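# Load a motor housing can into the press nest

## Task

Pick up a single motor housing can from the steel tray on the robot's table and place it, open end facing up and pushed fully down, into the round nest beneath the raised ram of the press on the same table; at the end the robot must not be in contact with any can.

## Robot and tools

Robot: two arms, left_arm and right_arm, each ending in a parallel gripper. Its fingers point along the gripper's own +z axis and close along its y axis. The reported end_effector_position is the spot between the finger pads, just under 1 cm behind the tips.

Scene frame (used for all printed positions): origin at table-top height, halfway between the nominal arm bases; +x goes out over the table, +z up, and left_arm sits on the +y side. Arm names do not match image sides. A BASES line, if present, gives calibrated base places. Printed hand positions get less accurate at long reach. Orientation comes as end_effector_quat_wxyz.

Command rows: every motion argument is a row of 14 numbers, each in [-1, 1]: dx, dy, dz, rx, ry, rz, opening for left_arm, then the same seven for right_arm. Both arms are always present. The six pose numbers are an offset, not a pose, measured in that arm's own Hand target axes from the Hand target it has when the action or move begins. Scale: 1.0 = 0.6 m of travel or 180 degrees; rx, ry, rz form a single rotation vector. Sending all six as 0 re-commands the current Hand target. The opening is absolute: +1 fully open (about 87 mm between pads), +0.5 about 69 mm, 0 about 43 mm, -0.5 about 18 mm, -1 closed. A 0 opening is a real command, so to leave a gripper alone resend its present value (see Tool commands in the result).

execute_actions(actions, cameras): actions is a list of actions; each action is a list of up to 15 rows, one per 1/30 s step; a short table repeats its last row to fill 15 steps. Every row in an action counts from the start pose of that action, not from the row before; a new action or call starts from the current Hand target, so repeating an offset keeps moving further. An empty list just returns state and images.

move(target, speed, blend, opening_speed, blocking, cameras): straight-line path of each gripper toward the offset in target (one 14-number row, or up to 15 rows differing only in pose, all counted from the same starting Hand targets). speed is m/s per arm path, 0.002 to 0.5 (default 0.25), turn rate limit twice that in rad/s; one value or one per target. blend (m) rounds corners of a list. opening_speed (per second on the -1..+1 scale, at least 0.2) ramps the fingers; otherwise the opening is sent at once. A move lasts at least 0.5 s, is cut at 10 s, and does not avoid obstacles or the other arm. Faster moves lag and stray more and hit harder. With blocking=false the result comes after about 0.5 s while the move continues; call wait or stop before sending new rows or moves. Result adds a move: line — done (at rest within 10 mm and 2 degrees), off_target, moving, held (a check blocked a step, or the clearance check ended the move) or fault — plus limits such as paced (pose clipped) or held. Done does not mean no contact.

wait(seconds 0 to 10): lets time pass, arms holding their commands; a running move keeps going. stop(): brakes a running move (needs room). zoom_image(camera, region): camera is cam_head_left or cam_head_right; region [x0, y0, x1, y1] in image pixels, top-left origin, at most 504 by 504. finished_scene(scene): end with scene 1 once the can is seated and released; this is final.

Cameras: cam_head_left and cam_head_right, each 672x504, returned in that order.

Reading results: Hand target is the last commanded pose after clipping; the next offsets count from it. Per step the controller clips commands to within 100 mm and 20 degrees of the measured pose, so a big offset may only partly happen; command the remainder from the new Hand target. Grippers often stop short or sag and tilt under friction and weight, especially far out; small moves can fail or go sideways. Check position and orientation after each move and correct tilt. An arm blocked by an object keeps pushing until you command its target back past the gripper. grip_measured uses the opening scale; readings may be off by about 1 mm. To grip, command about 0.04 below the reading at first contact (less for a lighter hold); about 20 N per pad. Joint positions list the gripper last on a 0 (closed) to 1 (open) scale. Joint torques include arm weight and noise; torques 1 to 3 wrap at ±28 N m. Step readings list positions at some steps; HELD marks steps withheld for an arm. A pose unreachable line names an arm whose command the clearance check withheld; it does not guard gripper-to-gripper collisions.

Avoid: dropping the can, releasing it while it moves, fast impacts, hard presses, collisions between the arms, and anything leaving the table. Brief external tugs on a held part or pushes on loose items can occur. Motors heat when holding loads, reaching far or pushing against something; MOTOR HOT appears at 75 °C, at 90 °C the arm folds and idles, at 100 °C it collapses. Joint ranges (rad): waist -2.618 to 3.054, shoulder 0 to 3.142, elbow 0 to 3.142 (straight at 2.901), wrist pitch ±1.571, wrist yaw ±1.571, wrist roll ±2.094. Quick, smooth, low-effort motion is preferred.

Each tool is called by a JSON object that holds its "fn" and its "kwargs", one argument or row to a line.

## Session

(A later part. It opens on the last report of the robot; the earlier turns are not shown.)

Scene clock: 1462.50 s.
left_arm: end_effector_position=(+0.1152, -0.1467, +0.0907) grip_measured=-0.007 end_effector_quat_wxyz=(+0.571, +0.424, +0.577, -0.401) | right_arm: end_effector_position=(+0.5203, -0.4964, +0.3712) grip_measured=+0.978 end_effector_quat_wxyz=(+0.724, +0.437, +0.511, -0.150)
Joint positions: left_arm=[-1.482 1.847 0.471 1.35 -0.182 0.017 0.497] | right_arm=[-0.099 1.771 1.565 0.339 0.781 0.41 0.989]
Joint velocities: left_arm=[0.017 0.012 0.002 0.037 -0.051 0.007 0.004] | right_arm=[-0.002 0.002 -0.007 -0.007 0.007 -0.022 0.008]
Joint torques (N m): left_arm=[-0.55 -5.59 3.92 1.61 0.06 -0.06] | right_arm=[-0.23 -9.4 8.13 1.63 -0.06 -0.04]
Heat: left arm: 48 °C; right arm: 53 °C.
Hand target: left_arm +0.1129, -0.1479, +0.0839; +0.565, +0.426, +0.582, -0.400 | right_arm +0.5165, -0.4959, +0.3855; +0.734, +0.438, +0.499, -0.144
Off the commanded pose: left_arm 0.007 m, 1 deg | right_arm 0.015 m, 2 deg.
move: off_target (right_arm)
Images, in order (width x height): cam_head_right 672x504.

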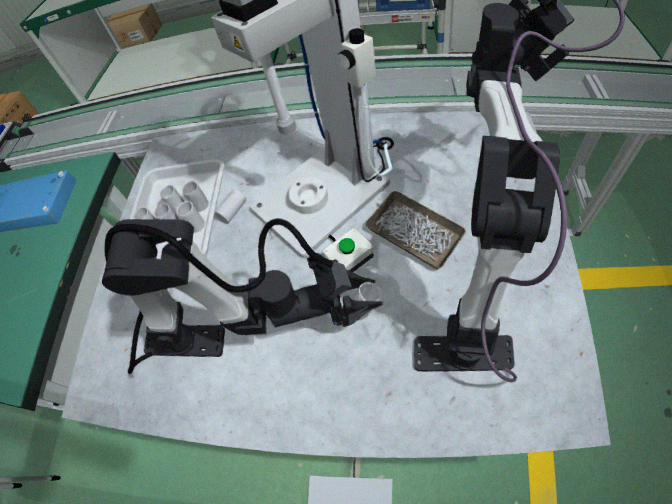

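{"fn": "move", "kwargs": {
  "target": [-0.008,0,0,0,0.014,0,-0.7,0,0,0,0,0,0,1],
  "speed": 0.03,
  "cameras": ["cam_head_right"]
}}

{"fn": "zoom_image", "kwargs": {
  "camera": "cam_head_right",
  "region": [310, 230, 390, 310]
}}

Scene clock: 1467.60 s.
left_arm: end_effector_position=(+0.1152, -0.1477, +0.0898) grip_measured=-0.007 end_effector_quat_wxyz=(+0.561, +0.432, +0.586, -0.393) | right_arm: end_effector_position=(+0.5203, -0.4964, +0.3712) grip_measured=+0.978 end_effector_quat_wxyz=(+0.724, +0.437, +0.511, -0.150)
Joint positions: left_arm=[-1.482 1.813 0.488 1.262 -0.182 0.014 0.497] | right_arm=[-0.099 1.771 1.565 0.339 0.781 0.41 0.989]
Joint velocities: left_arm=[0.007 -0.002 -0.002 0.066 0.037 -0.007 -0.001] | right_arm=[-0.007 0.007 0.007 0.051 -0.022 -0.037 0.008]
Joint torques (N m): left_arm=[-0.53 -9.29 4.52 1.14 0.05 -0.13] | right_arm=[-0.23 -9.39 8.13 1.63 -0.06 -0.04]
Heat: left arm: 47 °C; right arm: 53 °C.
Hand target: left_arm +0.1129, -0.1484, +0.0889; +0.552, +0.435, +0.595, -0.391 | right_arm +0.5165, -0.4959, +0.3855; +0.734, +0.438, +0.499, -0.144
Off the commanded pose: left_arm 0.003 m, 1 deg | right_arm 0.015 m, 2 deg.
move: off_target (right_arm)
Images, in order (width x height): cam_head_right 672x504.

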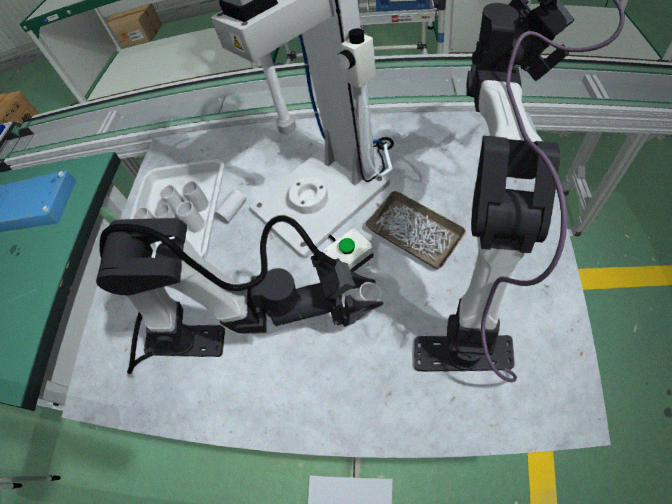

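Scaled by 6.300.

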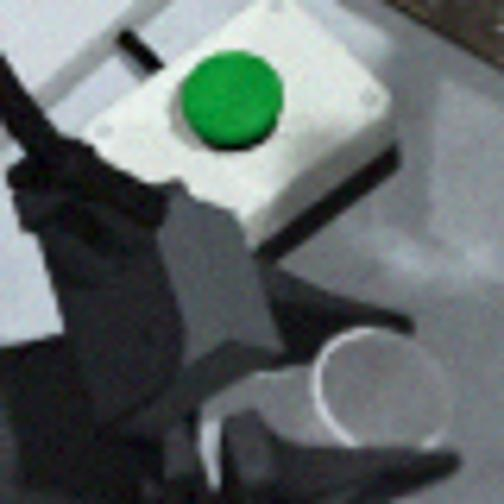

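{"fn": "move", "kwargs": {
  "target": [0,0,0,0,0,0,0.6,0,0,0,0,0,0,1],
  "opening_speed": 0.6,
  "cameras": ["cam_head_right"]
}}

{"fn": "zoom_image", "kwargs": {
  "camera": "cam_head_right",
  "region": [310, 250, 390, 330]
}}

Scene clock: 1473.40 s.
left_arm: end_effector_position=(+0.1148, -0.1449, +0.0788) grip_measured=+0.600 end_effector_quat_wxyz=(+0.549, +0.442, +0.598, -0.382) | right_arm: end_effector_position=(+0.5203, -0.4964, +0.3712) grip_measured=+0.978 end_effector_quat_wxyz=(+0.724, +0.437, +0.511, -0.150)
Joint positions: left_arm=[-1.482 1.813 0.488 1.217 -0.184 0.009 0.8] | right_arm=[-0.099 1.771 1.565 0.339 0.781 0.41 0.989]
Joint velocities: left_arm=[-0.012 0.007 -0.007 -0.022 -0.081 0.022 -0.005] | right_arm=[0.007 -0.017 0.002 -0.007 0.022 -0.007 -0.008]
Joint torques (N m): left_arm=[-0.46 -9.35 4.64 1.58 0.05 -0.05] | right_arm=[-0.23 -9.4 8.13 1.63 -0.06 -0.04]
Heat: left arm: 46 °C; right arm: 53 °C.
Hand target: left_arm +0.1129, -0.1483, +0.0887; +0.552, +0.435, +0.595, -0.391 | right_arm +0.5165, -0.4959, +0.3855; +0.734, +0.438, +0.499, -0.144
Off the commanded pose: left_arm 0.011 m, 1 deg | right_arm 0.015 m, 2 deg.
move: off_target (left_arm, right_arm)
Images, in order (width x height): cam_head_right 672x504.

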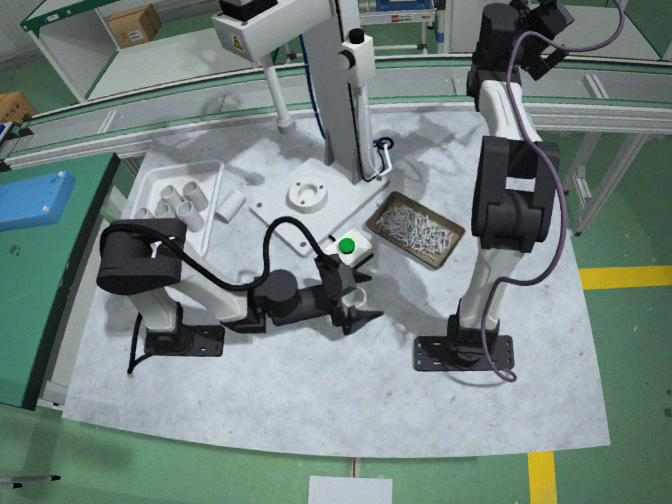

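Scaled by 6.300.

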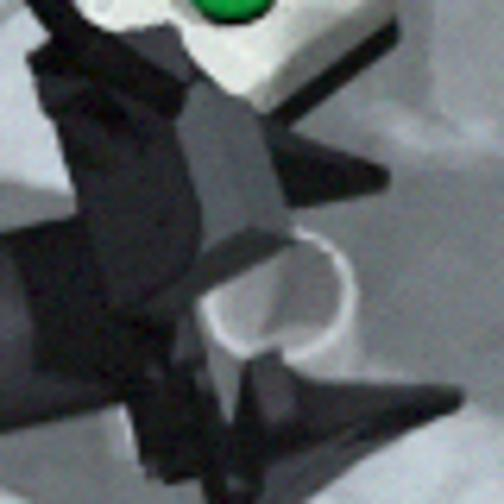

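{"fn": "move", "kwargs": {
  "target": [0.035,0,-0.02,0,-0.02,0,0.6,0,0,0,0,0,0,1],
  "speed": 0.05,
  "cameras": ["cam_head_right"]
}}

{"fn": "zoom_image", "kwargs": {
  "camera": "cam_head_right",
  "region": [310, 250, 390, 330]
}}

Scene clock: 1479.37 s.
left_arm: end_effector_position=(+0.1101, -0.1357, +0.0720) grip_measured=+0.600 end_effector_quat_wxyz=(+0.570, +0.422, +0.576, -0.406) | right_arm: end_effector_position=(+0.5203, -0.4964, +0.3712) grip_measured=+0.978 end_effector_quat_wxyz=(+0.724, +0.437, +0.511, -0.150)
Joint positions: left_arm=[-1.49 1.932 0.414 1.497 -0.185 0.009 0.8] | right_arm=[-0.099 1.771 1.565 0.339 0.781 0.41 0.989]
Joint velocities: left_arm=[0.007 0.007 -0.017 -0.066 0.051 0.051 -0.005] | right_arm=[-0.002 0.012 0.002 -0.066 -0.022 -0.051 0.003]
Joint torques (N m): left_arm=[-0.58 -5.94 2.37 1.82 -0.02 0.04] | right_arm=[-0.23 -9.4 8.13 1.63 -0.06 -0.04]
Heat: left arm: 46 °C; right arm: 53 °C.
Hand target: left_arm +0.1087, -0.1345, +0.0687; +0.570, +0.423, +0.577, -0.404 | right_arm +0.5165, -0.4959, +0.3855; +0.734, +0.438, +0.499, -0.144
Off the commanded pose: left_arm 0.003 m, 0 deg | right_arm 0.015 m, 2 deg.
move: off_target (right_arm)
Images, in order (width x height): cam_head_right 672x504.

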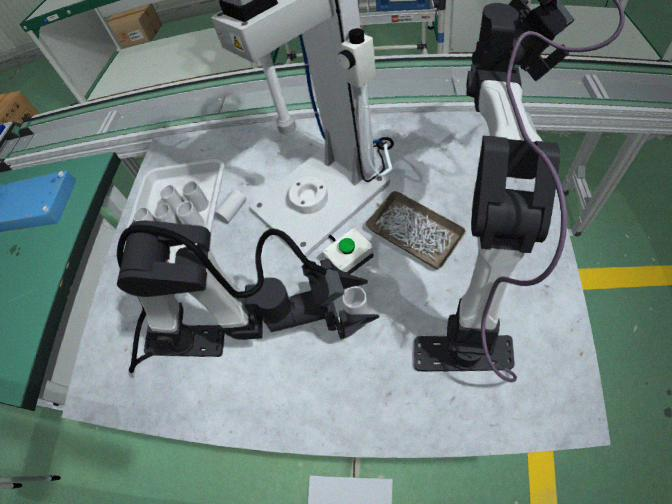

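Scaled by 6.300.

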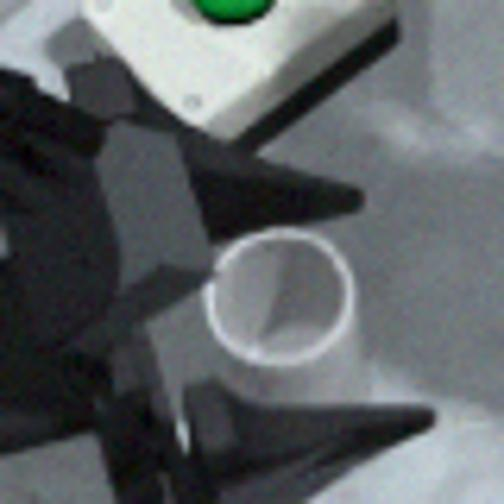

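{"fn": "move", "kwargs": {
  "target": [0.02,0,-0.02,0,0,0,0.6,0,0,0,0,0,0,1],
  "speed": 0.05,
  "cameras": ["cam_head_right"]
}}

{"fn": "zoom_image", "kwargs": {
  "camera": "cam_head_right",
  "region": [310, 250, 390, 330]
}}

{"fn": "zoom_image", "kwargs": {
  "camera": "cam_head_left",
  "region": [310, 230, 410, 330]
}}

Scene clock: 1484.80 s.
left_arm: end_effector_position=(+0.1064, -0.1241, +0.0596) grip_measured=+0.600 end_effector_quat_wxyz=(+0.566, +0.426, +0.579, -0.403) | right_arm: end_effector_position=(+0.5203, -0.4964, +0.3712) grip_measured=+0.978 end_effector_quat_wxyz=(+0.724, +0.437, +0.511, -0.150)
Joint positions: left_arm=[-1.499 1.972 0.368 1.57 -0.194 0.009 0.8] | right_arm=[-0.099 1.771 1.565 0.339 0.781 0.41 0.989]
Joint velocities: left_arm=[-0.002 0.002 0.002 0.007 0.051 -0.037 0.005] | right_arm=[-0.007 0.012 -0.007 -0.037 -0.022 -0.022 -0.013]
Joint torques (N m): left_arm=[-0.66 -5.91 1.74 1.8 0 0.05] | right_arm=[-0.23 -9.4 8.13 1.63 -0.06 -0.04]
Heat: left arm: 45 °C; right arm: 53 °C.
Hand target: left_arm +0.1049, -0.1226, +0.0570; +0.570, +0.423, +0.577, -0.404 | right_arm +0.5165, -0.4959, +0.3855; +0.734, +0.438, +0.499, -0.144
Off the commanded pose: left_arm 0.003 m, 1 deg | right_arm 0.015 m, 2 deg.
joint sent to its limit (left arm) — joint 4 (wrist pitch), upper limit. The joint targets still meet the commanded pose.
move: off_target (right_arm)
Images, in order (width x height): cam_head_right 672x504.

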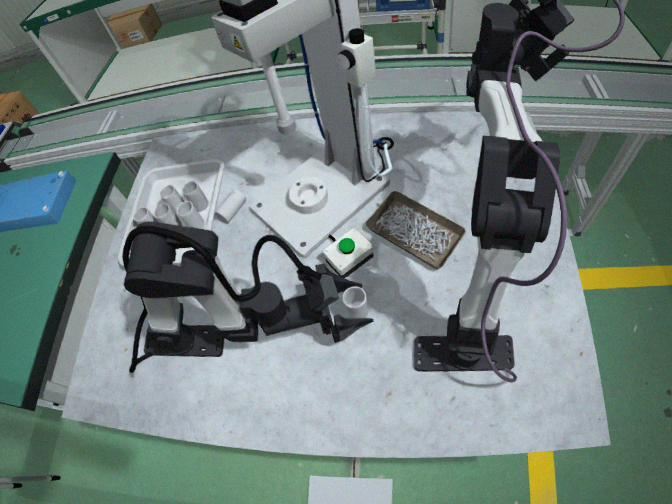

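Scaled by 6.300.

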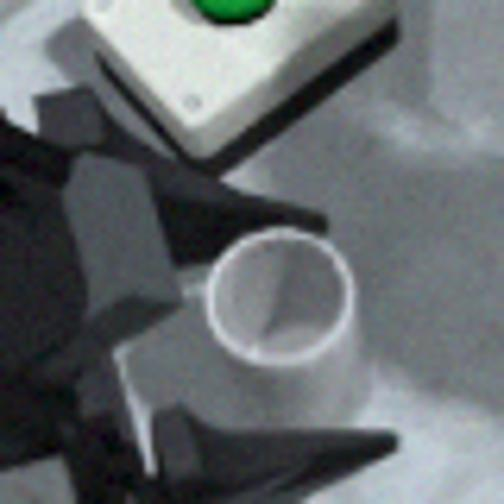

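This scene's latest camera images include none from cam_head_left. They are from: cam_head_right. cam_head_left's image comes with the result of a call that names it in "cameras".

{"fn": "move", "kwargs": {
  "target": [0,0.01,0,0,0,0,0.6,0,0,0,0,0,0,1],
  "speed": 0.05,
  "cameras": []
}}

{"fn": "move", "kwargs": {
  "target": [0,0,0,0,0,0,-0.3,0,0,0,0,0,0,1],
  "opening_speed": 0.5
}}

{"fn": "zoom_image", "kwargs": {
  "camera": "cam_head_right",
  "region": [310, 250, 390, 330]
}}

{"fn": "zoom_image", "kwargs": {
  "camera": "cam_head_left",
  "region": [310, 230, 410, 330]
}}

Scene clock: 1490.77 s.
left_arm: end_effector_position=(+0.1101, -0.1234, +0.0598) grip_measured=+0.600 end_effector_quat_wxyz=(+0.568, +0.423, +0.581, -0.401) | right_arm: end_effector_position=(+0.5203, -0.4964, +0.3712) grip_measured=+0.978 end_effector_quat_wxyz=(+0.724, +0.437, +0.511, -0.150)
Joint positions: left_arm=[-1.489 1.972 0.368 1.571 -0.192 0.009 0.8] | right_arm=[-0.099 1.771 1.565 0.339 0.781 0.41 0.989]
Joint velocities: left_arm=[-0.017 -0.002 -0.012 -0.037 -0.007 -0.007 0.002] | right_arm=[-0.012 -0.007 -0.002 0.007 0.007 0.007 -0.013]
Joint torques (N m): left_arm=[0.64 -6.37 1.5 1.82 0.18 0.07] | right_arm=[-0.23 -9.4 8.13 1.63 -0.06 -0.04]
Heat: left arm: 45 °C; right arm: 53 °C.
Hand target: left_arm +0.1108, -0.1206, +0.0572; +0.570, +0.423, +0.577, -0.404 | right_arm +0.5165, -0.4959, +0.3855; +0.734, +0.438, +0.499, -0.144
Off the commanded pose: left_arm 0.004 m, 1 deg | right_arm 0.015 m, 2 deg.
joint sent to its limit (left arm) — joint 4 (wrist pitch), upper limit. The joint targets still meet the commanded pose.
move: off_target (right_arm)
No camera images: "cameras" was empty.

Scene clock: 1492.77 s.
left_arm: end_effector_position=(+0.1096, -0.1235, +0.0599) grip_measured=-0.015 end_effector_quat_wxyz=(+0.568, +0.424, +0.580, -0.402) | right_arm: end_effector_position=(+0.5203, -0.4964, +0.3712) grip_measured=+0.978 end_effector_quat_wxyz=(+0.724, +0.437, +0.511, -0.150)
Joint positions: left_arm=[-1.489 1.972 0.368 1.571 -0.189 0.009 0.493] | right_arm=[-0.099 1.771 1.565 0.339 0.781 0.41 0.989]
Joint velocities: left_arm=[0.002 -0.007 -0.007 0.007 0.066 0.022 0.001] | right_arm=[0.002 -0.012 -0.017 -0.081 0.051 0.007 0.008]
Joint torques (N m): left_arm=[0.59 -6.38 1.47 1.83 0.16 0.05] | right_arm=[-0.23 -9.39 8.13 1.63 -0.06 -0.04]
Heat: left arm: 45 °C; right arm: 53 °C.
Hand target: left_arm +0.1107, -0.1207, +0.0572; +0.570, +0.423, +0.577, -0.404 | right_arm +0.5165, -0.4959, +0.3855; +0.734, +0.438, +0.499, -0.144
Off the commanded pose: left_arm 0.004 m, 1 deg | right_arm 0.015 m, 2 deg.
joint sent to its limit (left arm) — joint 4 (wrist pitch), upper limit. The joint targets still meet the commanded pose.
move: off_target (right_arm)

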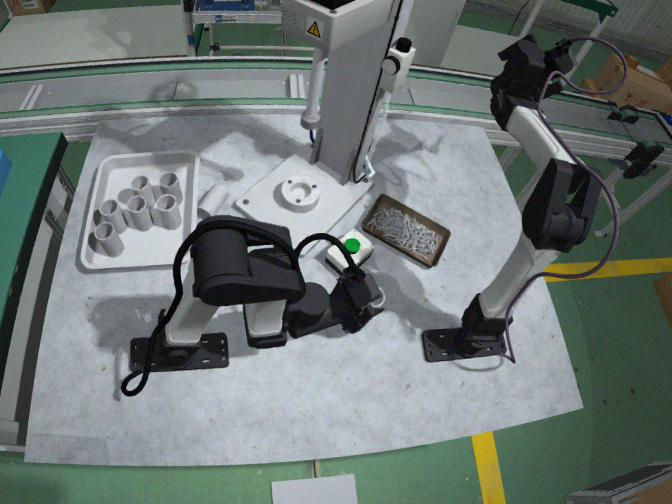

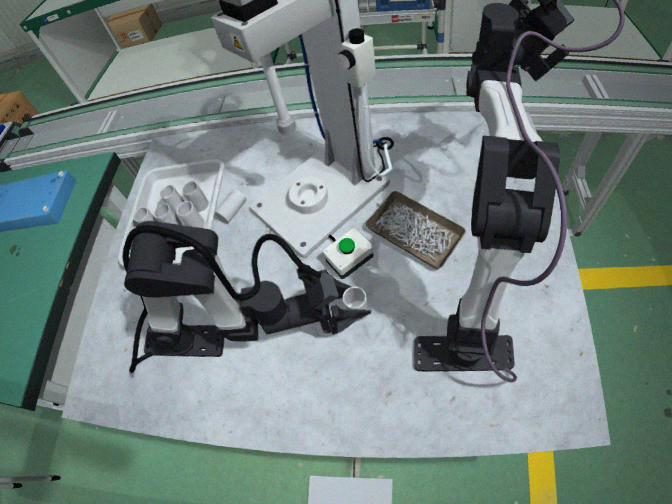

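Scaled by 6.300.

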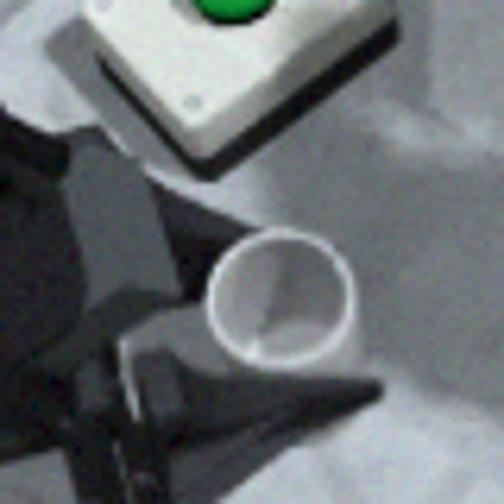

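Scaled by 5.040.

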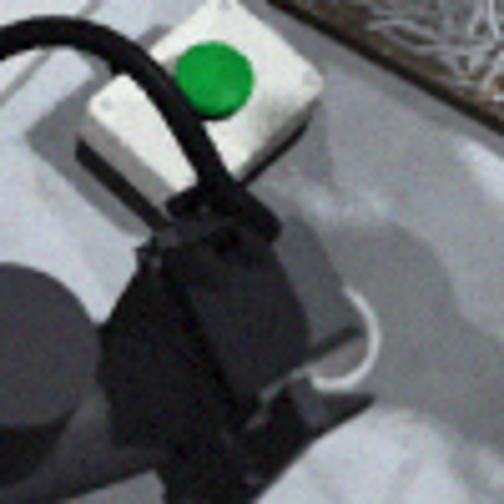

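{"fn": "move", "kwargs": {
  "target": [
    [-0.167,0.003,-0.004,0,0,0,-0.7,0,0,0,0,0,0,1],
    [-0.168,0.427,-0.216,-0.189,0.003,-0.005,-0.7,0,0,0,0,0,0,1]
  ],
  "speed": 0.12,
  "blend": 0.02
}}

{"fn": "zoom_image", "kwargs": {
  "camera": "cam_head_right",
  "region": [240, 140, 360, 260]
}}

Scene clock: 1502.13 s.
left_arm: end_effector_position=(+0.3076, +0.0822, +0.1626) grip_measured=-0.015 end_effector_quat_wxyz=(+0.659, +0.243, +0.681, -0.209) | right_arm: end_effector_position=(+0.5203, -0.4964, +0.3712) grip_measured=+0.978 end_effector_quat_wxyz=(+0.724, +0.437, +0.511, -0.150)
Joint positions: left_arm=[-0.655 1.046 0.281 0.721 0.048 0.038 0.493] | right_arm=[-0.099 1.771 1.565 0.339 0.781 0.41 0.989]
Joint velocities: left_arm=[-0.017 0.012 0.012 -0.007 -0.022 0.081 -0.006] | right_arm=[0.012 -0.002 -0.007 -0.081 0.037 -0.051 -0.008]
Joint torques (N m): left_arm=[0.66 -2.7 7.27 1.86 0.2 0.18] | right_arm=[-0.23 -9.4 8.14 1.63 -0.06 -0.04]
Heat: left arm: 44 °C; right arm: 53 °C.
Hand target: left_arm +0.3116, +0.0805, +0.1764; +0.673, +0.243, +0.666, -0.211 | right_arm +0.5165, -0.4959, +0.3855; +0.734, +0.438, +0.499, -0.144
Off the commanded pose: left_arm 0.005 m, 2 deg | right_arm 0.015 m, 2 deg.
move: off_target (right_arm)

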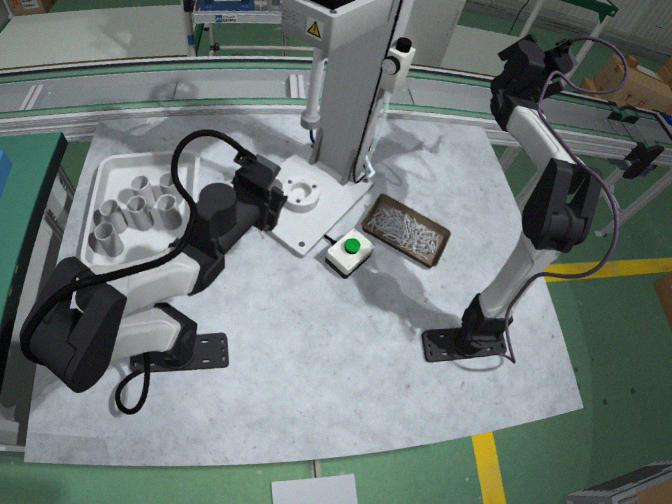

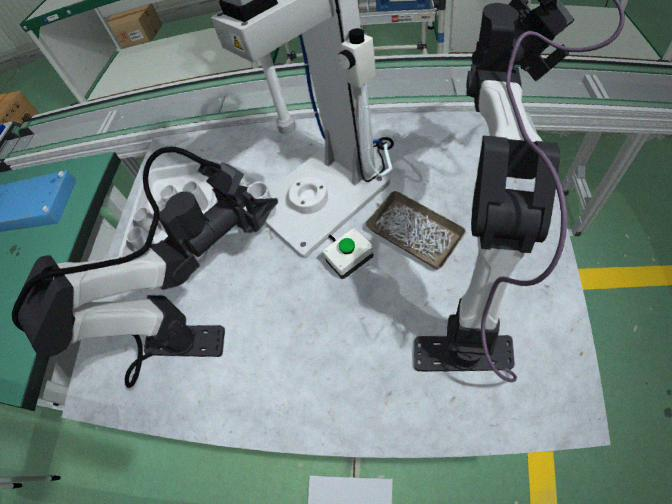

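Scaled by 4.200.

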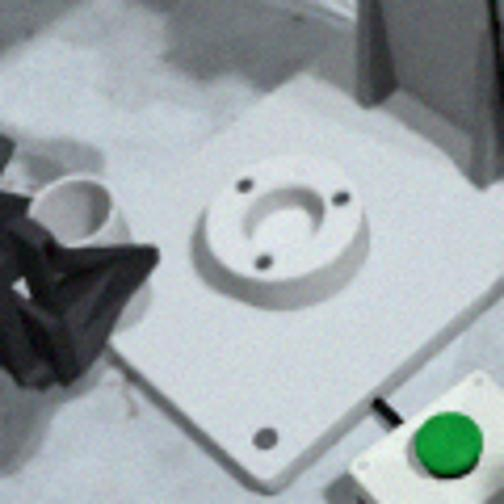

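{"fn": "move", "kwargs": {
  "target": [
    [0.044,-0.003,0.08,0,0,0,-0.7,0,0,0,0,0,0,1],
    [0.048,-0.008,0.213,0,0,0,-0.7,0,0,0,0,0,0,1]
  ],
  "speed": 0.08,
  "blend": 0.02,
  "cameras": ["cam_head_right","cam_head_left"]
}}

{"fn": "zoom_image", "kwargs": {
  "camera": "cam_head_right",
  "region": [260, 140, 340, 220]
}}

{"fn": "zoom_image", "kwargs": {
  "camera": "cam_head_left",
  "region": [240, 120, 360, 240]
}}

Scene clock: 1508.60 s.
left_arm: end_effector_position=(+0.4033, +0.0084, +0.1237) grip_measured=-0.015 end_effector_quat_wxyz=(+0.650, +0.248, +0.687, -0.209) | right_arm: end_effector_position=(+0.5203, -0.4964, +0.3712) grip_measured=+0.978 end_effector_quat_wxyz=(+0.724, +0.437, +0.511, -0.150)
Joint positions: left_arm=[-0.672 1.739 0.635 1.036 0.038 0.038 0.493] | right_arm=[-0.099 1.771 1.565 0.339 0.781 0.41 0.989]
Joint velocities: left_arm=[0.007 0.007 -0.002 -0.007 -0.037 -0.037 -0.006] | right_arm=[-0.012 -0.022 0.007 0.007 0.007 -0.037 0.008]
Joint torques (N m): left_arm=[-0.47 -6.94 7.39 2.01 0 0.12] | right_arm=[-0.23 -9.4 8.13 1.63 -0.06 -0.04]
Heat: left arm: 46 °C; right arm: 53 °C.
Hand target: left_arm +0.4116, +0.0011, +0.1423; +0.673, +0.243, +0.666, -0.211 | right_arm +0.5165, -0.4959, +0.3855; +0.734, +0.438, +0.499, -0.144
Off the commanded pose: left_arm 0.026 m, 4 deg | right_arm 0.015 m, 2 deg.
move: off_target (left_arm, right_arm)

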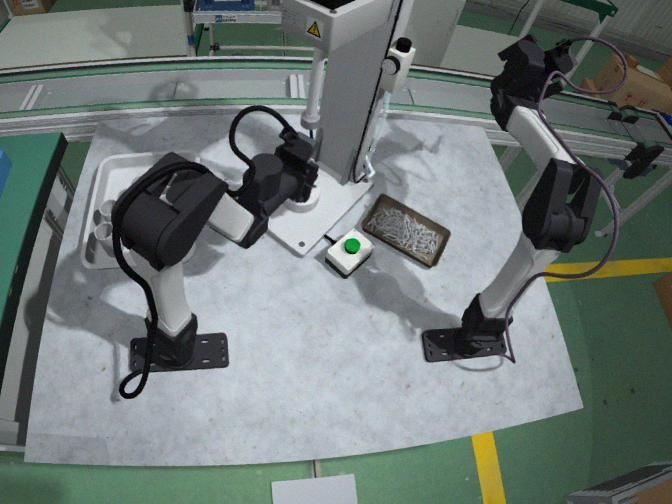

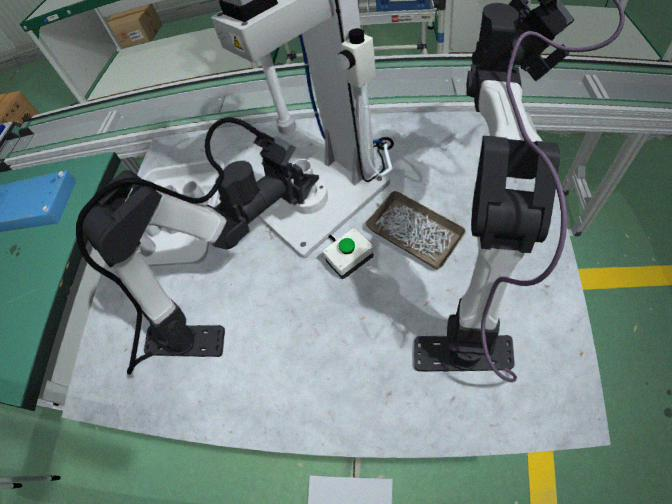

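Scaled by 6.300.

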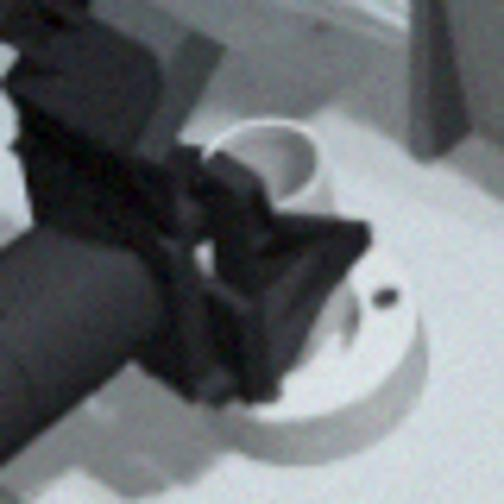

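Scaled by 4.200.

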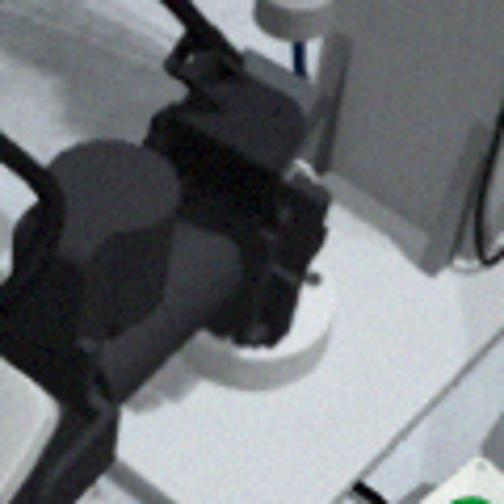

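{"fn": "move", "kwargs": {
  "target": [-0.005,0,0.01,0,-0.012,0,-0.7,0,0,0,0,0,0,1],
  "speed": 0.04,
  "cameras": ["cam_head_right"]
}}

{"fn": "zoom_image", "kwargs": {
  "camera": "cam_head_right",
  "region": [260, 140, 340, 220]
}}

Scene clock: 1512.23 s.
left_arm: end_effector_position=(+0.4082, +0.0050, +0.1252) grip_measured=-0.015 end_effector_quat_wxyz=(+0.661, +0.244, +0.677, -0.212) | right_arm: end_effector_position=(+0.5203, -0.4964, +0.3712) grip_measured=+0.978 end_effector_quat_wxyz=(+0.724, +0.437, +0.511, -0.150)
Joint positions: left_arm=[-0.672 1.776 0.644 1.097 0.038 0.038 0.493] | right_arm=[-0.099 1.771 1.565 0.339 0.781 0.41 0.989]
Joint velocities: left_arm=[0.007 -0.017 -0.007 -0.022 -0.022 0.007 0.001] | right_arm=[0.002 0.007 -0.037 -0.022 0.007 0.022 -0.013]
Joint torques (N m): left_arm=[-0.58 -7.17 7.27 2.1 0.01 0.12] | right_arm=[-0.23 -9.4 8.14 1.63 -0.06 -0.04]
Heat: left arm: 46 °C; right arm: 53 °C.
Hand target: left_arm +0.4161, -0.0025, +0.1451; +0.685, +0.239, +0.653, -0.216 | right_arm +0.5165, -0.4959, +0.3855; +0.734, +0.438, +0.499, -0.144
Off the commanded pose: left_arm 0.023 m, 4 deg | right_arm 0.015 m, 2 deg.
move: off_target (left_arm, right_arm)
Images, in order (width x height): cam_head_right 672x504.

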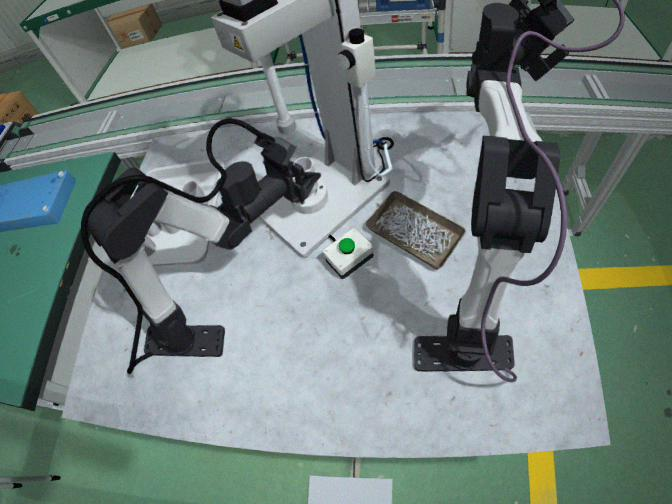

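Scaled by 6.300.

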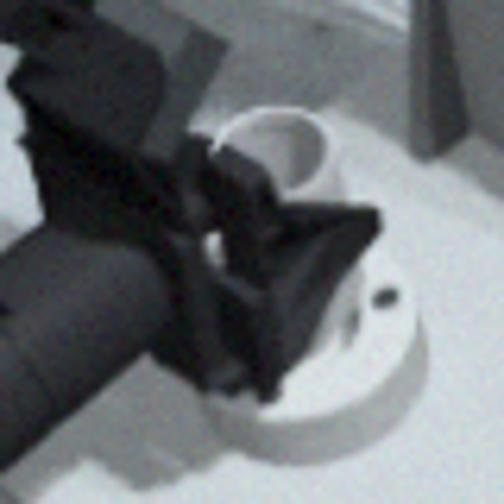

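{"fn": "move", "kwargs": {
  "target": [0.01,-0.006,0.004,0,0,0,-0.7,0,0,0,0,0,0,1],
  "speed": 0.03,
  "cameras": ["cam_head_right"]
}}

{"fn": "zoom_image", "kwargs": {
  "camera": "cam_head_right",
  "region": [260, 140, 340, 220]
}}

Scene clock: 1518.13 s.
left_arm: end_effector_position=(+0.4074, +0.0012, +0.1183) grip_measured=-0.015 end_effector_quat_wxyz=(+0.660, +0.246, +0.677, -0.213) | right_arm: end_effector_position=(+0.5203, -0.4964, +0.3712) grip_measured=+0.978 end_effector_quat_wxyz=(+0.724, +0.437, +0.511, -0.150)
Joint positions: left_arm=[-0.683 1.806 0.644 1.124 0.03 0.038 0.493] | right_arm=[-0.099 1.771 1.565 0.339 0.781 0.41 0.989]
Joint velocities: left_arm=[0.017 -0.012 -0.032 0.007 -0.051 0.007 0.004] | right_arm=[-0.002 -0.007 0.007 -0.081 0.066 -0.007 0.024]
Joint torques (N m): left_arm=[-0.62 -7.35 7.34 2.12 0.01 0.11] | right_arm=[-0.23 -9.39 8.13 1.63 -0.06 -0.04]
Heat: left arm: 47 °C; right arm: 53 °C.
Hand target: left_arm +0.4161, -0.0067, +0.1389; +0.685, +0.239, +0.653, -0.216 | right_arm +0.5165, -0.4959, +0.3855; +0.734, +0.438, +0.499, -0.144
Off the commanded pose: left_arm 0.024 m, 4 deg | right_arm 0.015 m, 2 deg.
move: off_target (left_arm, right_arm)
Images, in order (width x height): cam_head_right 672x504.

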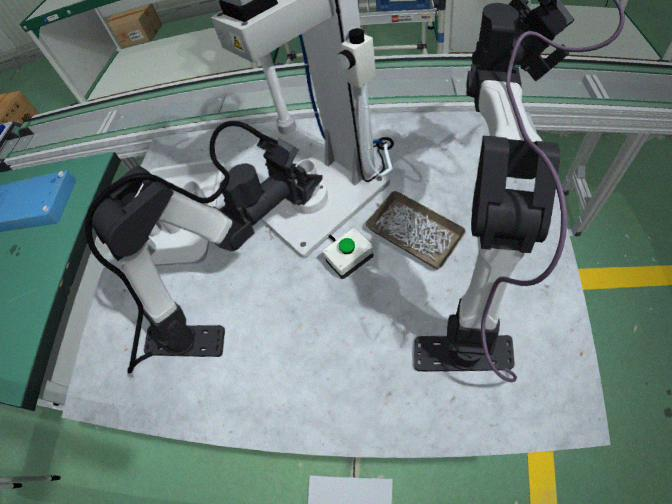

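Scaled by 6.300.

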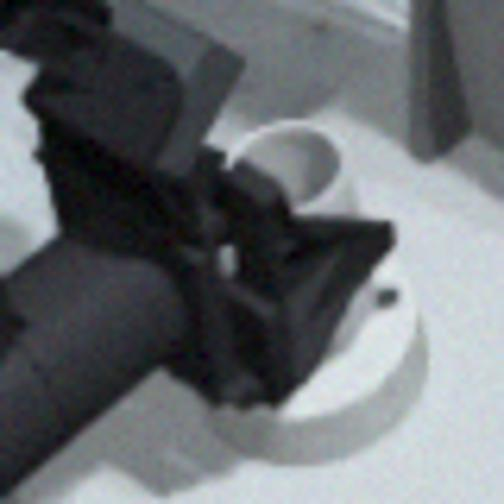

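{"fn": "move", "kwargs": {
  "target": [0.013,0,0,0,0,0,-0.7,0,0,0,0,0,0,1],
  "speed": 0.03,
  "cameras": ["cam_head_right"]
}}

{"fn": "zoom_image", "kwargs": {
  "camera": "cam_head_right",
  "region": [260, 140, 340, 220]
}}

Scene clock: 1521.50 s.
left_arm: end_effector_position=(+0.4095, -0.0003, +0.1171) grip_measured=-0.015 end_effector_quat_wxyz=(+0.667, +0.243, +0.670, -0.214) | right_arm: end_effector_position=(+0.5203, -0.4964, +0.3712) grip_measured=+0.978 end_effector_quat_wxyz=(+0.724, +0.437, +0.511, -0.150)
Joint positions: left_arm=[-0.683 1.835 0.644 1.174 0.029 0.038 0.493] | right_arm=[-0.099 1.771 1.565 0.339 0.781 0.41 0.989]
Joint velocities: left_arm=[0.007 -0.002 0.002 -0.007 -0.007 -0.022 0.004] | right_arm=[-0.012 -0.012 0.012 -0.081 0.022 -0.051 0.008]
Joint torques (N m): left_arm=[-0.38 -7.13 6.78 1.99 0.03 0.12] | right_arm=[-0.23 -9.4 8.13 1.63 -0.07 -0.04]
Heat: left arm: 48 °C; right arm: 54 °C.
Hand target: left_arm +0.4165, -0.0064, +0.1310; +0.685, +0.239, +0.653, -0.216 | right_arm +0.5165, -0.4959, +0.3855; +0.734, +0.438, +0.499, -0.144
Off the commanded pose: left_arm 0.017 m, 3 deg | right_arm 0.015 m, 2 deg.
move: off_target (left_arm, right_arm)
Images, in order (width x height): cam_head_right 672x504.

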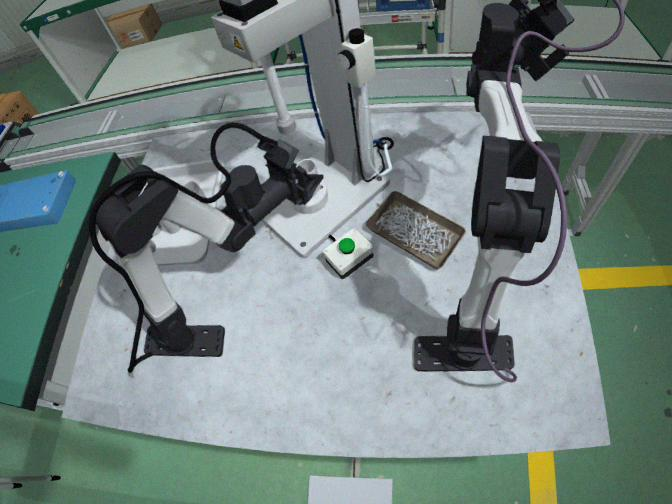

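Scaled by 6.300.

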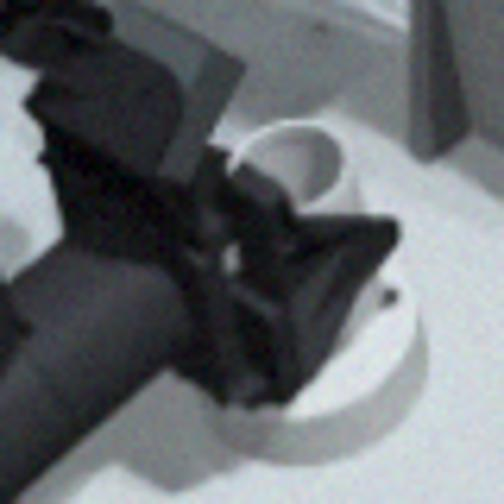

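{"fn": "move", "kwargs": {
  "target": [0.002,0,-0.004,0,0.008,0,-0.7,0,0,0,0,0,0,1],
  "speed": 0.02,
  "cameras": ["cam_head_right"]
}}

{"fn": "move", "kwargs": {
  "target": [0.002,-0.004,-0.001,0,0.0,0,-0.7,0,0,0,0,0,0,1],
  "speed": 0.02,
  "cameras": ["cam_head_right"]
}}

{"fn": "move", "kwargs": {
  "target": [0.002,0.004,-0.003,0,0.0,0,-0.7,0,0,0,0,0,0,1],
  "speed": 0.02,
  "cameras": ["cam_head_right"]
}}

{"fn": "zoom_image", "kwargs": {
  "camera": "cam_head_right",
  "region": [260, 140, 340, 220]
}}

Scene clock: 1528.00 s.
left_arm: end_effector_position=(+0.4101, -0.0006, +0.1169) grip_measured=-0.015 end_effector_quat_wxyz=(+0.666, +0.243, +0.672, -0.214) | right_arm: end_effector_position=(+0.5203, -0.4964, +0.3712) grip_measured=+0.978 end_effector_quat_wxyz=(+0.724, +0.437, +0.511, -0.150)
Joint positions: left_arm=[-0.683 1.835 0.648 1.166 0.029 0.038 0.493] | right_arm=[-0.099 1.771 1.565 0.339 0.781 0.41 0.989]
Joint velocities: left_arm=[-0.022 0.002 0.002 0.051 -0.022 0.051 0.001] | right_arm=[-0.017 0.017 0.007 0.051 -0.007 0.037 0.018]
Joint torques (N m): left_arm=[-0.5 -9.25 6.53 1.61 0.01 0.12] | right_arm=[-0.23 -9.4 8.14 1.63 -0.06 -0.04]
Heat: left arm: 48 °C; right arm: 54 °C.
Hand target: left_arm +0.4148, -0.0050, +0.1299; +0.677, +0.241, +0.662, -0.213 | right_arm +0.5165, -0.4959, +0.3855; +0.734, +0.438, +0.499, -0.144
Off the commanded pose: left_arm 0.014 m, 2 deg | right_arm 0.015 m, 2 deg.
move: off_target (left_arm, right_arm)
Images, in order (width x height): cam_head_right 672x504.

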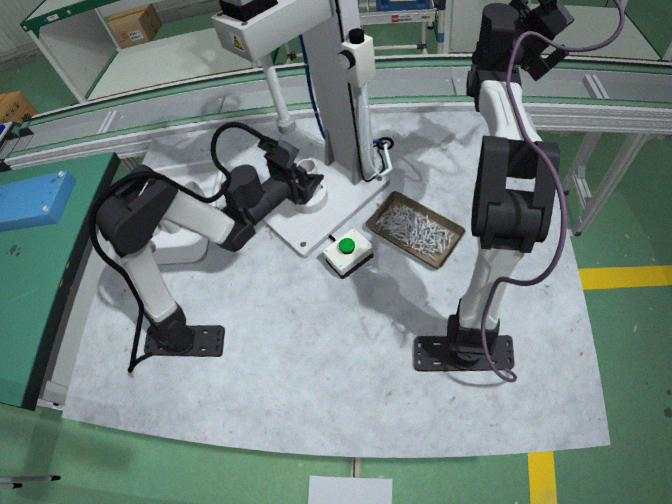

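Scene clock: 1528.73 s.
left_arm: end_effector_position=(+0.4099, -0.0010, +0.1169) grip_measured=-0.015 end_effector_quat_wxyz=(+0.667, +0.242, +0.672, -0.212) | right_arm: end_effector_position=(+0.5203, -0.4964, +0.3712) grip_measured=+0.978 end_effector_quat_wxyz=(+0.724, +0.437, +0.511, -0.150)
Joint positions: left_arm=[-0.687 1.835 0.648 1.166 0.019 0.038 0.493] | right_arm=[-0.099 1.771 1.565 0.339 0.781 0.41 0.989]
Joint velocities: left_arm=[0.017 -0.017 -0.012 0.051 0.007 0.007 0.001] | right_arm=[-0.012 0.002 -0.012 -0.007 -0.022 -0.022 -0.003]
Joint torques (N m): left_arm=[-0.75 -8.94 6.26 1.67 0.05 0.12] | right_arm=[-0.23 -9.4 8.14 1.63 -0.06 -0.04]
Heat: left arm: 48 °C; right arm: 54 °C.
Hand target: left_arm +0.4128, -0.0066, +0.1286; +0.677, +0.241, +0.662, -0.213 | right_arm +0.5165, -0.4959, +0.3855; +0.734, +0.438, +0.499, -0.144
Off the commanded pose: left_arm 0.013 m, 2 deg | right_arm 0.015 m, 2 deg.
move: off_target (left_arm, right_arm)
Images, in order (width x height): cam_head_right 672x504.

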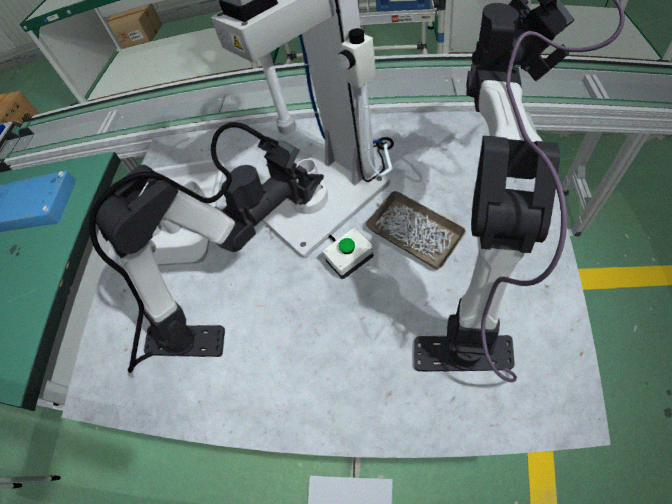

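Scene clock: 1529.43 s.
left_arm: end_effector_position=(+0.4099, -0.0010, +0.1169) grip_measured=-0.015 end_effector_quat_wxyz=(+0.667, +0.242, +0.672, -0.212) | right_arm: end_effector_position=(+0.5203, -0.4964, +0.3712) grip_measured=+0.978 end_effector_quat_wxyz=(+0.724, +0.437, +0.511, -0.150)
Joint positions: left_arm=[-0.687 1.835 0.648 1.166 0.019 0.038 0.493] | right_arm=[-0.099 1.771 1.565 0.339 0.781 0.41 0.989]
Joint velocities: left_arm=[0.007 -0.002 0.002 -0.037 0.007 0.037 -0.016] | right_arm=[-0.027 0.002 0.007 -0.095 0.007 -0.022 0.003]
Joint torques (N m): left_arm=[0.03 -8.99 5.67 1.7 0.08 0.11] | right_arm=[-0.23 -9.4 8.13 1.63 -0.06 -0.04]
Heat: left arm: 48 °C; right arm: 54 °C.
Hand target: left_arm +0.4128, -0.0035, +0.1275; +0.677, +0.242, +0.662, -0.213 | right_arm +0.5165, -0.4959, +0.3855; +0.734, +0.438, +0.499, -0.144
Off the commanded pose: left_arm 0.011 m, 2 deg | right_arm 0.015 m, 2 deg.
move: off_target (left_arm, right_arm)
Images, in order (width x height): cam_head_right 672x504.

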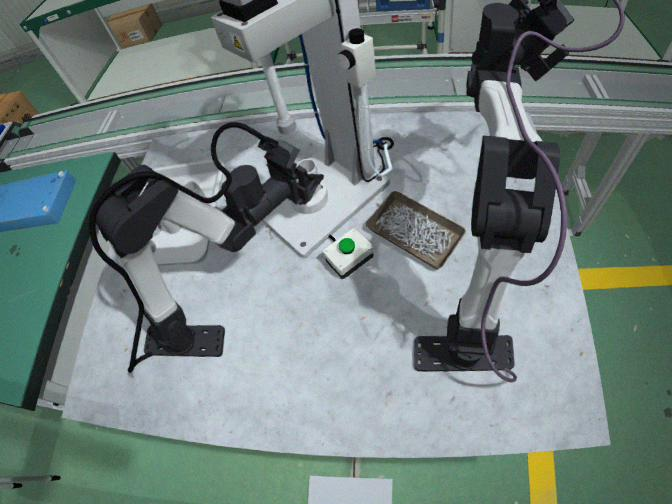

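Scaled by 6.300.

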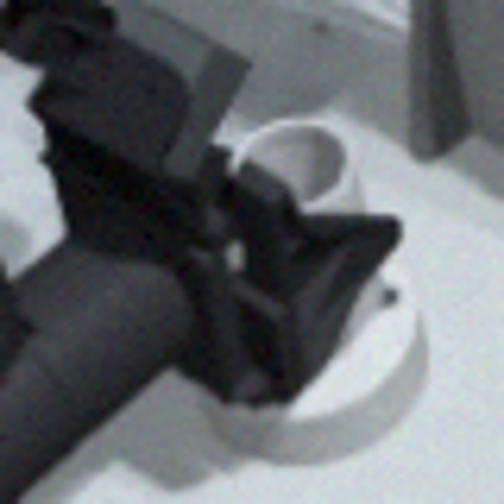

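{"fn": "move", "kwargs": {
  "target": [-0.005,-0.006,-0.009,0,0,0,-0.7,0,0,0,0,0,0,1],
  "speed": 0.02,
  "cameras": []
}}

{"fn": "move", "kwargs": {
  "target": [0.01,0,0,0,0,0,-0.7,0,0,0,0,0,0,1],
  "speed": 0.02,
  "cameras": ["cam_head_right"]
}}

{"fn": "zoom_image", "kwargs": {
  "camera": "cam_head_right",
  "region": [260, 140, 340, 220]
}}

Scene clock: 1538.57 s.
left_arm: end_effector_position=(+0.4096, -0.0013, +0.1169) grip_measured=-0.015 end_effector_quat_wxyz=(+0.667, +0.241, +0.673, -0.211) | right_arm: end_effector_position=(+0.5203, -0.4964, +0.3712) grip_measured=+0.978 end_effector_quat_wxyz=(+0.724, +0.437, +0.511, -0.150)
Joint positions: left_arm=[-0.691 1.835 0.648 1.166 0.012 0.038 0.493] | right_arm=[-0.099 1.771 1.565 0.339 0.781 0.41 0.989]
Joint velocities: left_arm=[-0.022 0.002 0.002 -0.081 -0.051 -0.007 0.001] | right_arm=[-0.007 0.012 -0.007 -0.007 0.051 0.037 -0.008]
Joint torques (N m): left_arm=[-0.69 -11.49 4.16 1.65 0.06 0.12] | right_arm=[-0.23 -9.4 8.14 1.63 -0.06 -0.04]
Heat: left arm: 47 °C; right arm: 54 °C.
Hand target: left_arm +0.4063, -0.0033, +0.1305; +0.677, +0.241, +0.662, -0.213 | right_arm +0.5165, -0.4959, +0.3855; +0.734, +0.438, +0.499, -0.144
Off the commanded pose: left_arm 0.014 m, 2 deg | right_arm 0.015 m, 2 deg.
move: off_target (left_arm, right_arm)
No camera images: "cameras" was empty.

Scene clock: 1539.37 s.
left_arm: end_effector_position=(+0.4091, -0.0009, +0.1170) grip_measured=-0.015 end_effector_quat_wxyz=(+0.668, +0.240, +0.672, -0.211) | right_arm: end_effector_position=(+0.5203, -0.4964, +0.3712) grip_measured=+0.978 end_effector_quat_wxyz=(+0.724, +0.437, +0.511, -0.150)
Joint positions: left_arm=[-0.691 1.835 0.644 1.173 0.012 0.038 0.493] | right_arm=[-0.099 1.771 1.565 0.339 0.781 0.41 0.989]
Joint velocities: left_arm=[-0.007 -0.012 -0.022 -0.007 -0.022 -0.037 0.006] | right_arm=[0.007 0.002 -0.022 0.007 -0.007 -0.11 -0.003]
Joint torques (N m): left_arm=[-0.68 -9.26 3.93 1.87 0.05 0.12] | right_arm=[-0.23 -9.4 8.13 1.63 -0.06 -0.04]
Heat: left arm: 47 °C; right arm: 54 °C.
Hand target: left_arm +0.4064, -0.0030, +0.1243; +0.677, +0.241, +0.662, -0.213 | right_arm +0.5165, -0.4959, +0.3855; +0.734, +0.438, +0.499, -0.144
Off the commanded pose: left_arm 0.008 m, 2 deg | right_arm 0.015 m, 2 deg.
move: off_target (right_arm)
Images, in order (width x height): cam_head_right 672x504.

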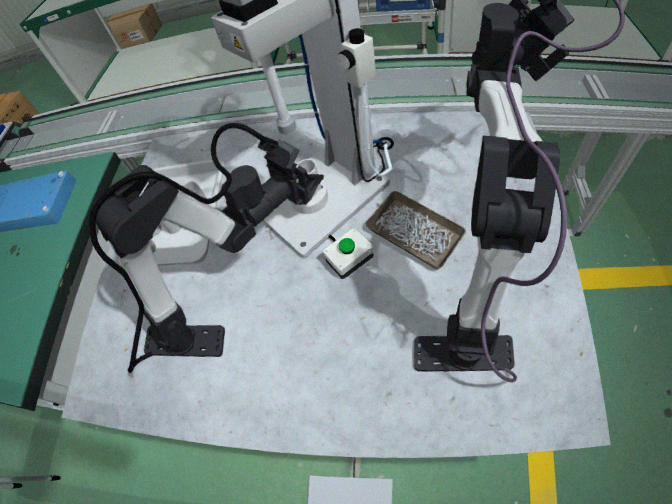

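Scaled by 6.300.

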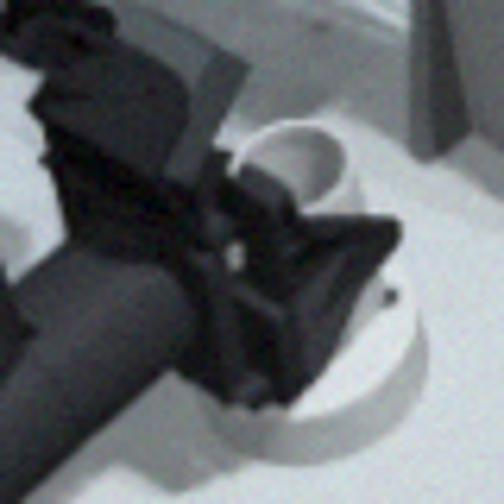

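{"fn": "move", "kwargs": {
  "target": [0.0,0,-0.012,0,0.008,0,-0.7,0,0,0,0,0,0,1],
  "speed": 0.02,
  "cameras": []
}}

{"fn": "move", "kwargs": {
  "target": [0.008,0,0,0,0,0,-0.7,0,0,0,0,0,0,1],
  "speed": 0.02,
  "cameras": ["cam_head_right"]
}}

{"fn": "zoom_image", "kwargs": {
  "camera": "cam_head_right",
  "region": [260, 140, 340, 220]
}}

Scene clock: 1543.57 s.
left_arm: end_effector_position=(+0.4052, +0.0020, +0.1162) grip_measured=-0.015 end_effector_quat_wxyz=(+0.665, +0.241, +0.675, -0.210) | right_arm: end_effector_position=(+0.5203, -0.4964, +0.3712) grip_measured=+0.978 end_effector_quat_wxyz=(+0.724, +0.437, +0.511, -0.150)
Joint positions: left_arm=[-0.691 1.816 0.628 1.16 0.012 0.038 0.493] | right_arm=[-0.099 1.771 1.565 0.339 0.781 0.41 0.989]
Joint velocities: left_arm=[0.007 -0.027 -0.017 0.051 -0.022 -0.022 0.004] | right_arm=[-0.012 0.002 0.007 0.037 0.022 -0.037 -0.008]
Joint torques (N m): left_arm=[-0.76 -11.32 3.81 1.53 0.01 0.1] | right_arm=[-0.23 -9.4 8.13 1.63 -0.06 -0.03]
Heat: left arm: 47 °C; right arm: 54 °C.
Hand target: left_arm +0.4007, +0.0013, +0.1243; +0.668, +0.244, +0.670, -0.210 | right_arm +0.5165, -0.4959, +0.3855; +0.734, +0.438, +0.499, -0.144
Off the commanded pose: left_arm 0.009 m, 1 deg | right_arm 0.015 m, 2 deg.
move: off_target (right_arm)
No camera images: "cameras" was empty.

Scene clock: 1544.27 s.
left_arm: end_effector_position=(+0.4052, +0.0020, +0.1162) grip_measured=-0.015 end_effector_quat_wxyz=(+0.665, +0.241, +0.675, -0.210) | right_arm: end_effector_position=(+0.5203, -0.4964, +0.3712) grip_measured=+0.978 end_effector_quat_wxyz=(+0.724, +0.437, +0.511, -0.150)
Joint positions: left_arm=[-0.691 1.816 0.628 1.16 0.012 0.038 0.493] | right_arm=[-0.099 1.771 1.565 0.339 0.781 0.41 0.989]
Joint velocities: left_arm=[-0.007 0.017 0.002 0.007 0.022 0.007 0.001] | right_arm=[-0.012 0.002 0.002 0.007 -0.11 -0.081 0.013]
Joint torques (N m): left_arm=[-0.62 -9.46 3.21 1.77 0.08 0.15] | right_arm=[-0.23 -9.4 8.13 1.63 -0.06 -0.04]
Heat: left arm: 47 °C; right arm: 54 °C.
Hand target: left_arm +0.4007, +0.0016, +0.1195; +0.668, +0.244, +0.670, -0.210 | right_arm +0.5165, -0.4959, +0.3855; +0.734, +0.438, +0.499, -0.144
Off the commanded pose: left_arm 0.006 m, 1 deg | right_arm 0.015 m, 2 deg.
move: off_target (right_arm)
Images, in order (width x height): cam_head_right 672x504.

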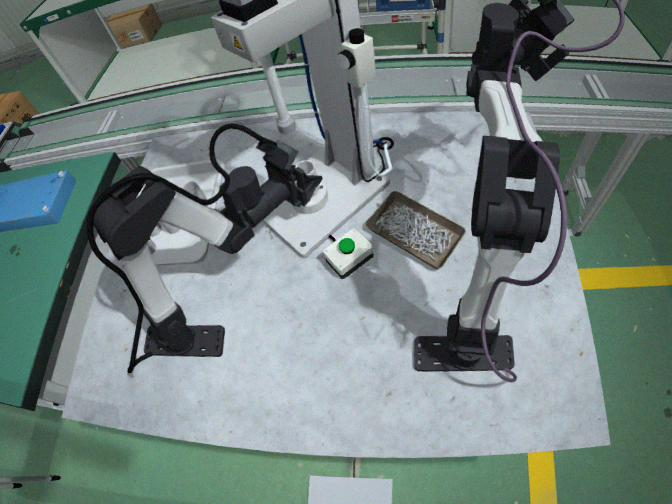

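Scaled by 6.300.

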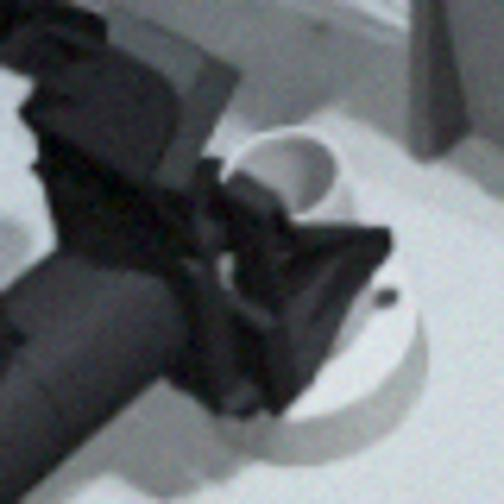

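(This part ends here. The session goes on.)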